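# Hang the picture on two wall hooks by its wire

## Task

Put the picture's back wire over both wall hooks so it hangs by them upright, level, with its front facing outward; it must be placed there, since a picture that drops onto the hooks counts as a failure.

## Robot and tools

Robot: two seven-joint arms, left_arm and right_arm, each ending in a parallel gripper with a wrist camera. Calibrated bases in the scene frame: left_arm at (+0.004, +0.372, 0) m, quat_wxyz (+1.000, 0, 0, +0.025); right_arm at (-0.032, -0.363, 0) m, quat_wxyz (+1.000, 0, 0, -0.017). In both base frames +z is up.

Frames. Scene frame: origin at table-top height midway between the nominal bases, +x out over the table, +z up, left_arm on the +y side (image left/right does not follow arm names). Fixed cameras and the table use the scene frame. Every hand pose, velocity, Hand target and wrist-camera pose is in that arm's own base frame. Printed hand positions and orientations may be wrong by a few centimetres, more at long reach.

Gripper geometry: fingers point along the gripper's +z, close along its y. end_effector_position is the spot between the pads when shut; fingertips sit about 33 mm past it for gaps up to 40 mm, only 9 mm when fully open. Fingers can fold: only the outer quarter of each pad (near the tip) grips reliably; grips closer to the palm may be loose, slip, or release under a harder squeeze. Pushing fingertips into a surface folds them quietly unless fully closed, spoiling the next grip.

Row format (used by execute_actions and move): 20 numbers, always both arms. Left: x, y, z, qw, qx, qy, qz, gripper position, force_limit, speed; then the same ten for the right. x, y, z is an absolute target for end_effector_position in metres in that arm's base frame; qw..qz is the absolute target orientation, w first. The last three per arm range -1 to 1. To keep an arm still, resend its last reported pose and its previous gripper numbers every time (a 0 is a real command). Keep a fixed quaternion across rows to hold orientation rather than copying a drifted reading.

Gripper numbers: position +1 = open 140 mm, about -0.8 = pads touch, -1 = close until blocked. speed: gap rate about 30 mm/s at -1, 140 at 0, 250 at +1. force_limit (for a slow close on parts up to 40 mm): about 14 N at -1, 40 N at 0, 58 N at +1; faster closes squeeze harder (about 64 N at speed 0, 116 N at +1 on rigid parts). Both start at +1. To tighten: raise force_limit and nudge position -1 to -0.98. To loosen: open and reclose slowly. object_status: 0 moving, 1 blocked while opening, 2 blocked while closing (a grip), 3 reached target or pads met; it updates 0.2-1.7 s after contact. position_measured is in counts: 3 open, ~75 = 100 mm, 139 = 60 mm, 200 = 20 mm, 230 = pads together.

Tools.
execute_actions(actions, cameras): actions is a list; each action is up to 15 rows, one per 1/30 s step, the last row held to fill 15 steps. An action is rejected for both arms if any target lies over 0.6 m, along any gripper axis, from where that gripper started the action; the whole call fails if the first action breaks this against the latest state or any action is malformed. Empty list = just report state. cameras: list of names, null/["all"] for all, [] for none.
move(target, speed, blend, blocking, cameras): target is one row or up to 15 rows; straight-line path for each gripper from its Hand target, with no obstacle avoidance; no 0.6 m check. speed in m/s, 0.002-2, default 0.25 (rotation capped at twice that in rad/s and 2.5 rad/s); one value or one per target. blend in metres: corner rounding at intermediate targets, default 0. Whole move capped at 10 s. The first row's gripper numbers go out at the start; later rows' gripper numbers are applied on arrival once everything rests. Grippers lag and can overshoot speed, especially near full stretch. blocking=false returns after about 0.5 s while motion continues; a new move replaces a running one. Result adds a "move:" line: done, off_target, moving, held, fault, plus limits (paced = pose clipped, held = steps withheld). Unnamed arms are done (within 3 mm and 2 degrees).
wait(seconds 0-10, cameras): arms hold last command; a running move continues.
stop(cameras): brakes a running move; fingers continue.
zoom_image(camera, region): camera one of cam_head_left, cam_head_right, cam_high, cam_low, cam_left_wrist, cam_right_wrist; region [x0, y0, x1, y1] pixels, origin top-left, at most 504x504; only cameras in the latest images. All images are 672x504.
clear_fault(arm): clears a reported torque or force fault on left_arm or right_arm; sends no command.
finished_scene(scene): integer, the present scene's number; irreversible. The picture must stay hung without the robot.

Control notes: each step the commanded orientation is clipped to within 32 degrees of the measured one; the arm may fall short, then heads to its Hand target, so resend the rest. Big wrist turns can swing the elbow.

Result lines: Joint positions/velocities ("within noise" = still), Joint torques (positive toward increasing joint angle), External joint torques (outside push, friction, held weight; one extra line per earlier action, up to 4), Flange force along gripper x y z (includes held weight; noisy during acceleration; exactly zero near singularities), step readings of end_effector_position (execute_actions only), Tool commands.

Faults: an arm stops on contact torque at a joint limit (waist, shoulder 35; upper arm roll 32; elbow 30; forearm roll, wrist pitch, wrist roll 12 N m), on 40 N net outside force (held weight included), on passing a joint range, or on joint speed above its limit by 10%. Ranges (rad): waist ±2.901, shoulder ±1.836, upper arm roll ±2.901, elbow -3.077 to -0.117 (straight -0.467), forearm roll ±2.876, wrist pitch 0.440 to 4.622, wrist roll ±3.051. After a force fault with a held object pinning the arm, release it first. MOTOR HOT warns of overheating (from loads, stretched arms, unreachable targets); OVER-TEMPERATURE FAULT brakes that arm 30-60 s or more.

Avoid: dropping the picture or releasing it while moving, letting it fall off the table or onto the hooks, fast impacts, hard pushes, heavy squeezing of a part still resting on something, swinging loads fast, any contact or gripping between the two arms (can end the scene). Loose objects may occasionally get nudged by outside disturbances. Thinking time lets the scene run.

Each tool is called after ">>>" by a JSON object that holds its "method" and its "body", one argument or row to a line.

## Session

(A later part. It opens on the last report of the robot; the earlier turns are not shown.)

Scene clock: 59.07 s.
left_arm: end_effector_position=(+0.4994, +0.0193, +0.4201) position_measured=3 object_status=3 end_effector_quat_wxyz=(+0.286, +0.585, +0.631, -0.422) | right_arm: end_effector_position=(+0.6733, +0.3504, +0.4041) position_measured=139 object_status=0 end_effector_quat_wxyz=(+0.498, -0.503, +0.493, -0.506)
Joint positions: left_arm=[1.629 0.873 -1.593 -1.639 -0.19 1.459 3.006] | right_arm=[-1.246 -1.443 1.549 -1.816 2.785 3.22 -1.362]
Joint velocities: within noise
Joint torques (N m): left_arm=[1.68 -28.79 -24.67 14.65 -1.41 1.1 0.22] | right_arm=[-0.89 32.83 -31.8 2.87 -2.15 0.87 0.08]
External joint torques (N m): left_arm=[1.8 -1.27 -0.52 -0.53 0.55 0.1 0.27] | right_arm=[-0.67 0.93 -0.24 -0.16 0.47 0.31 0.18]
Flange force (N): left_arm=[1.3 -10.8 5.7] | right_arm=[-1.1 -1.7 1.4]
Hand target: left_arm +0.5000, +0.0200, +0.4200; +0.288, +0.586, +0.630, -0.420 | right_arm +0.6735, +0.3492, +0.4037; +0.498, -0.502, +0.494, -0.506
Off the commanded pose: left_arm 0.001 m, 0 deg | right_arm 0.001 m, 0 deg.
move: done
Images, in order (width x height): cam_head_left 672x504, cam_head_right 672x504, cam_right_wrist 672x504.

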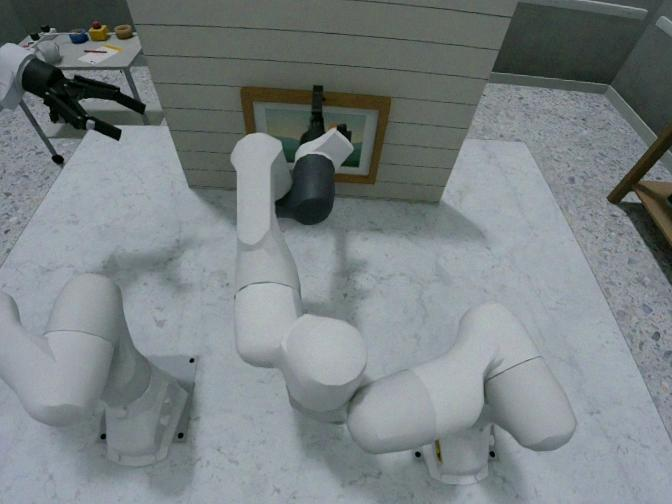

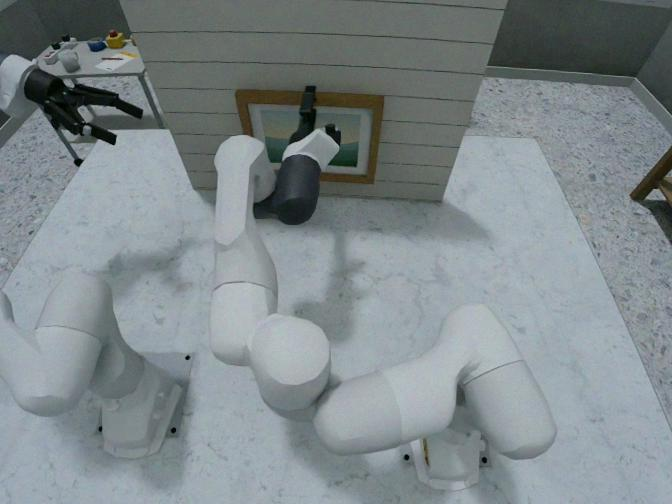

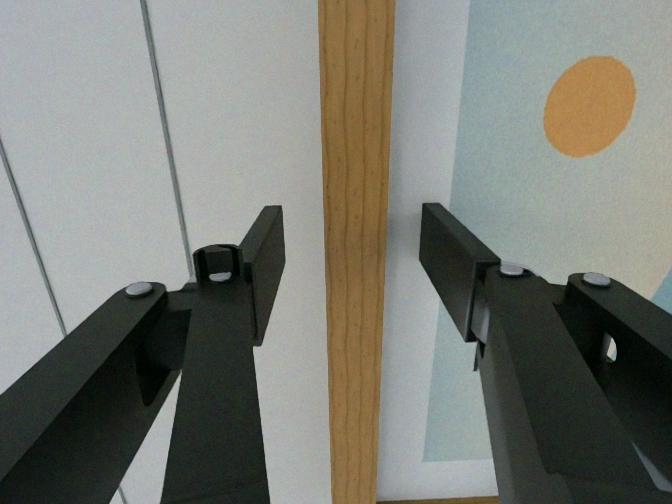

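>>> {"method": "move", "body": {
  "target": [0.50,0.02,0.42,0.288,0.586,0.630,-0.420,1,1,1,0.56,0.3500,0.4042,0.498,-0.502,0.494,-0.506,-0.08,0,-1],
  "speed": 0.1
}}

>>> {"method": "zoom_image", "body": {
  "camera": "cam_head_left",
  "region": [230, 70, 410, 130]
}}

>>> {"method": "zoom_image", "body": {
  "camera": "cam_head_right",
  "region": [230, 70, 410, 130]
}}

Scene clock: 60.93 s.
left_arm: end_effector_position=(+0.4994, +0.0193, +0.4201) position_measured=3 object_status=3 end_effector_quat_wxyz=(+0.286, +0.585, +0.631, -0.422) | right_arm: end_effector_position=(+0.5607, +0.3512, +0.4031) position_measured=139 object_status=3 end_effector_quat_wxyz=(+0.499, -0.503, +0.494, -0.505)
Joint positions: left_arm=[1.629 0.873 -1.593 -1.639 -0.19 1.459 3.006] | right_arm=[-0.914 -1.435 1.525 -2.076 2.779 3.292 -1.362]
Joint velocities: left_arm=[within noise] | right_arm=[0.001 0 -0.001 0 -0.003 0.003 0.002]
Joint torques (N m): left_arm=[1.64 -28.79 -24.68 14.66 -1.4 1.1 0.25] | right_arm=[-0.19 27.19 -30.32 2.4 -2.91 0.88 -0.13]
External joint torques (N m): left_arm=[1.62 -1.39 -0.7 -0.59 0.54 0.09 0.3] | right_arm=[0.03 1.53 -0.54 -0.91 -0.13 0.33 -0.03]
Flange force (N): left_arm=[1.1 -10.8 5.9] | right_arm=[1.6 -4.3 -2.5]
Hand target: left_arm +0.5000, +0.0200, +0.4200; +0.288, +0.586, +0.630, -0.420 | right_arm +0.5600, +0.3500, +0.4042; +0.498, -0.502, +0.494, -0.506
Off the commanded pose: left_arm 0.001 m, 0 deg | right_arm 0.002 m, 0 deg.
move: done

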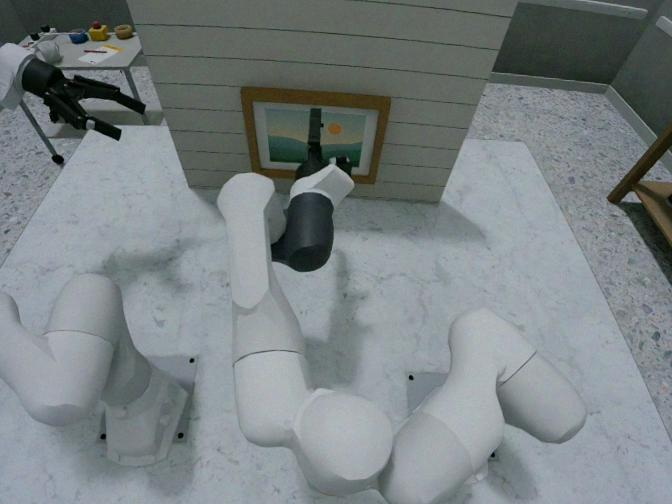

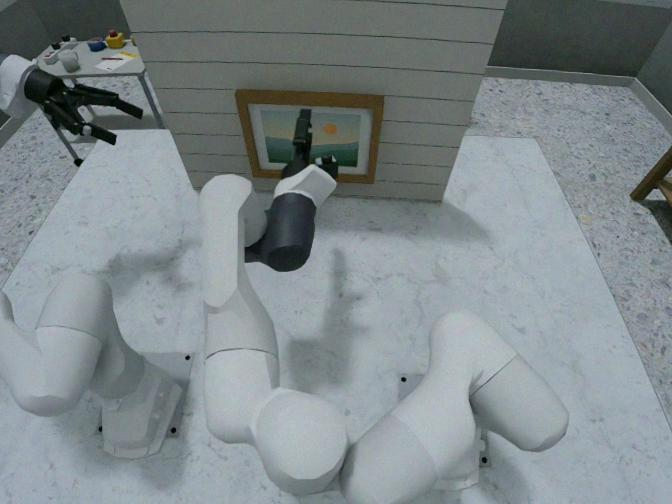

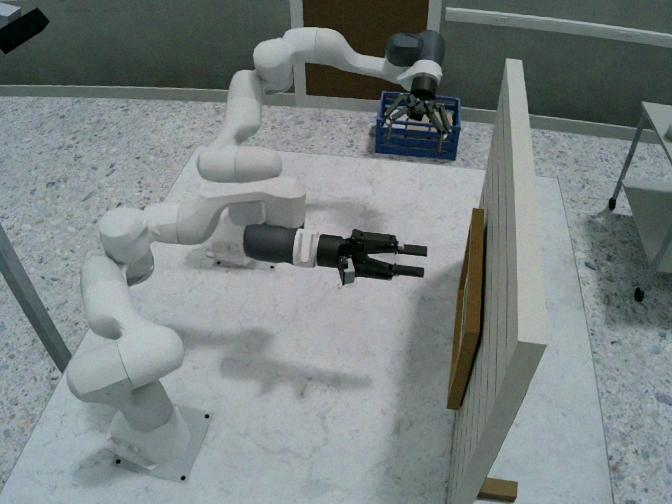

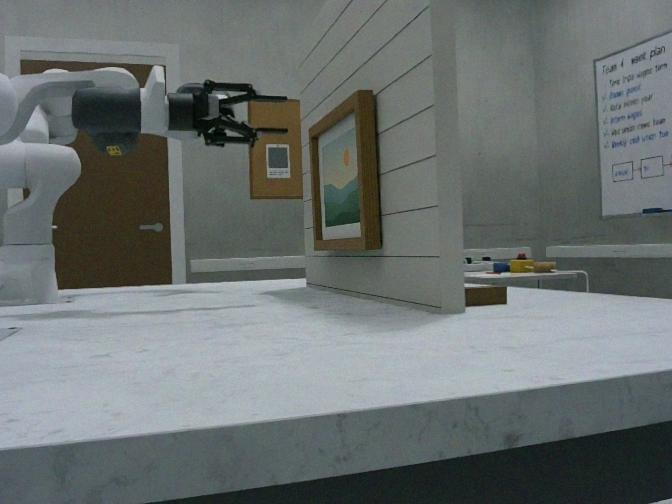

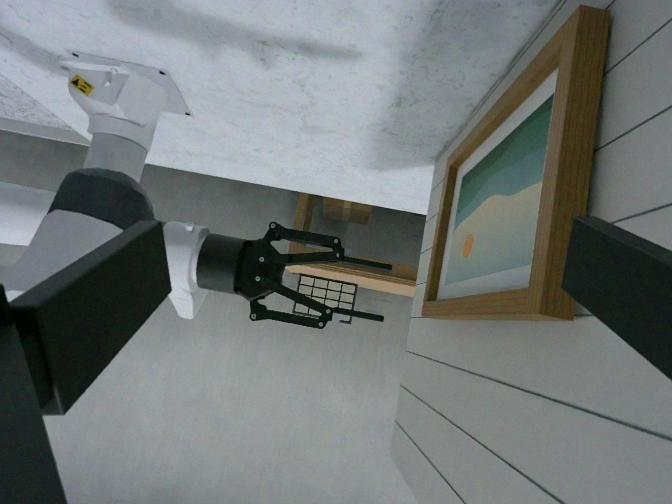

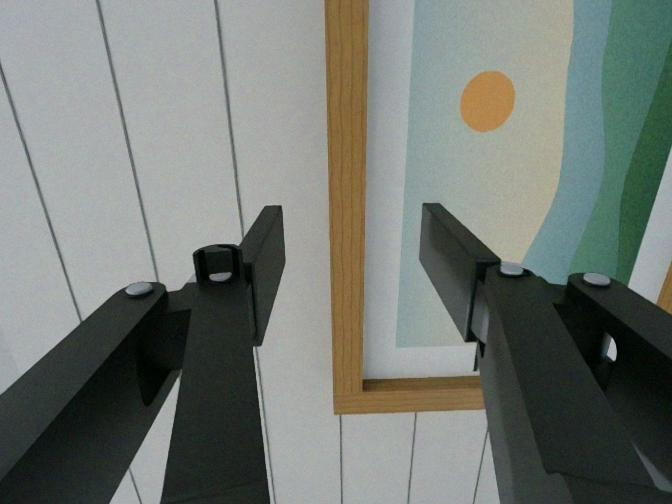

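Scaled by 2.800 from the camera's 672x504 image, which has a finer 960x720 frame.

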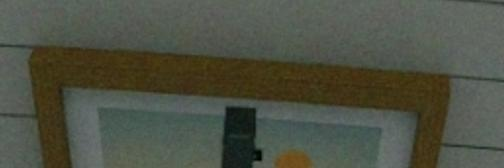

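Scaled by 2.800 from the camera's 672x504 image, which has a finer 960x720 frame.

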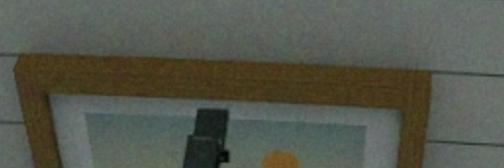

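Stable and level.

>>> {"method": "finished_scene", "body": {
  "scene": 2
}}

The scene is finished: the task was done.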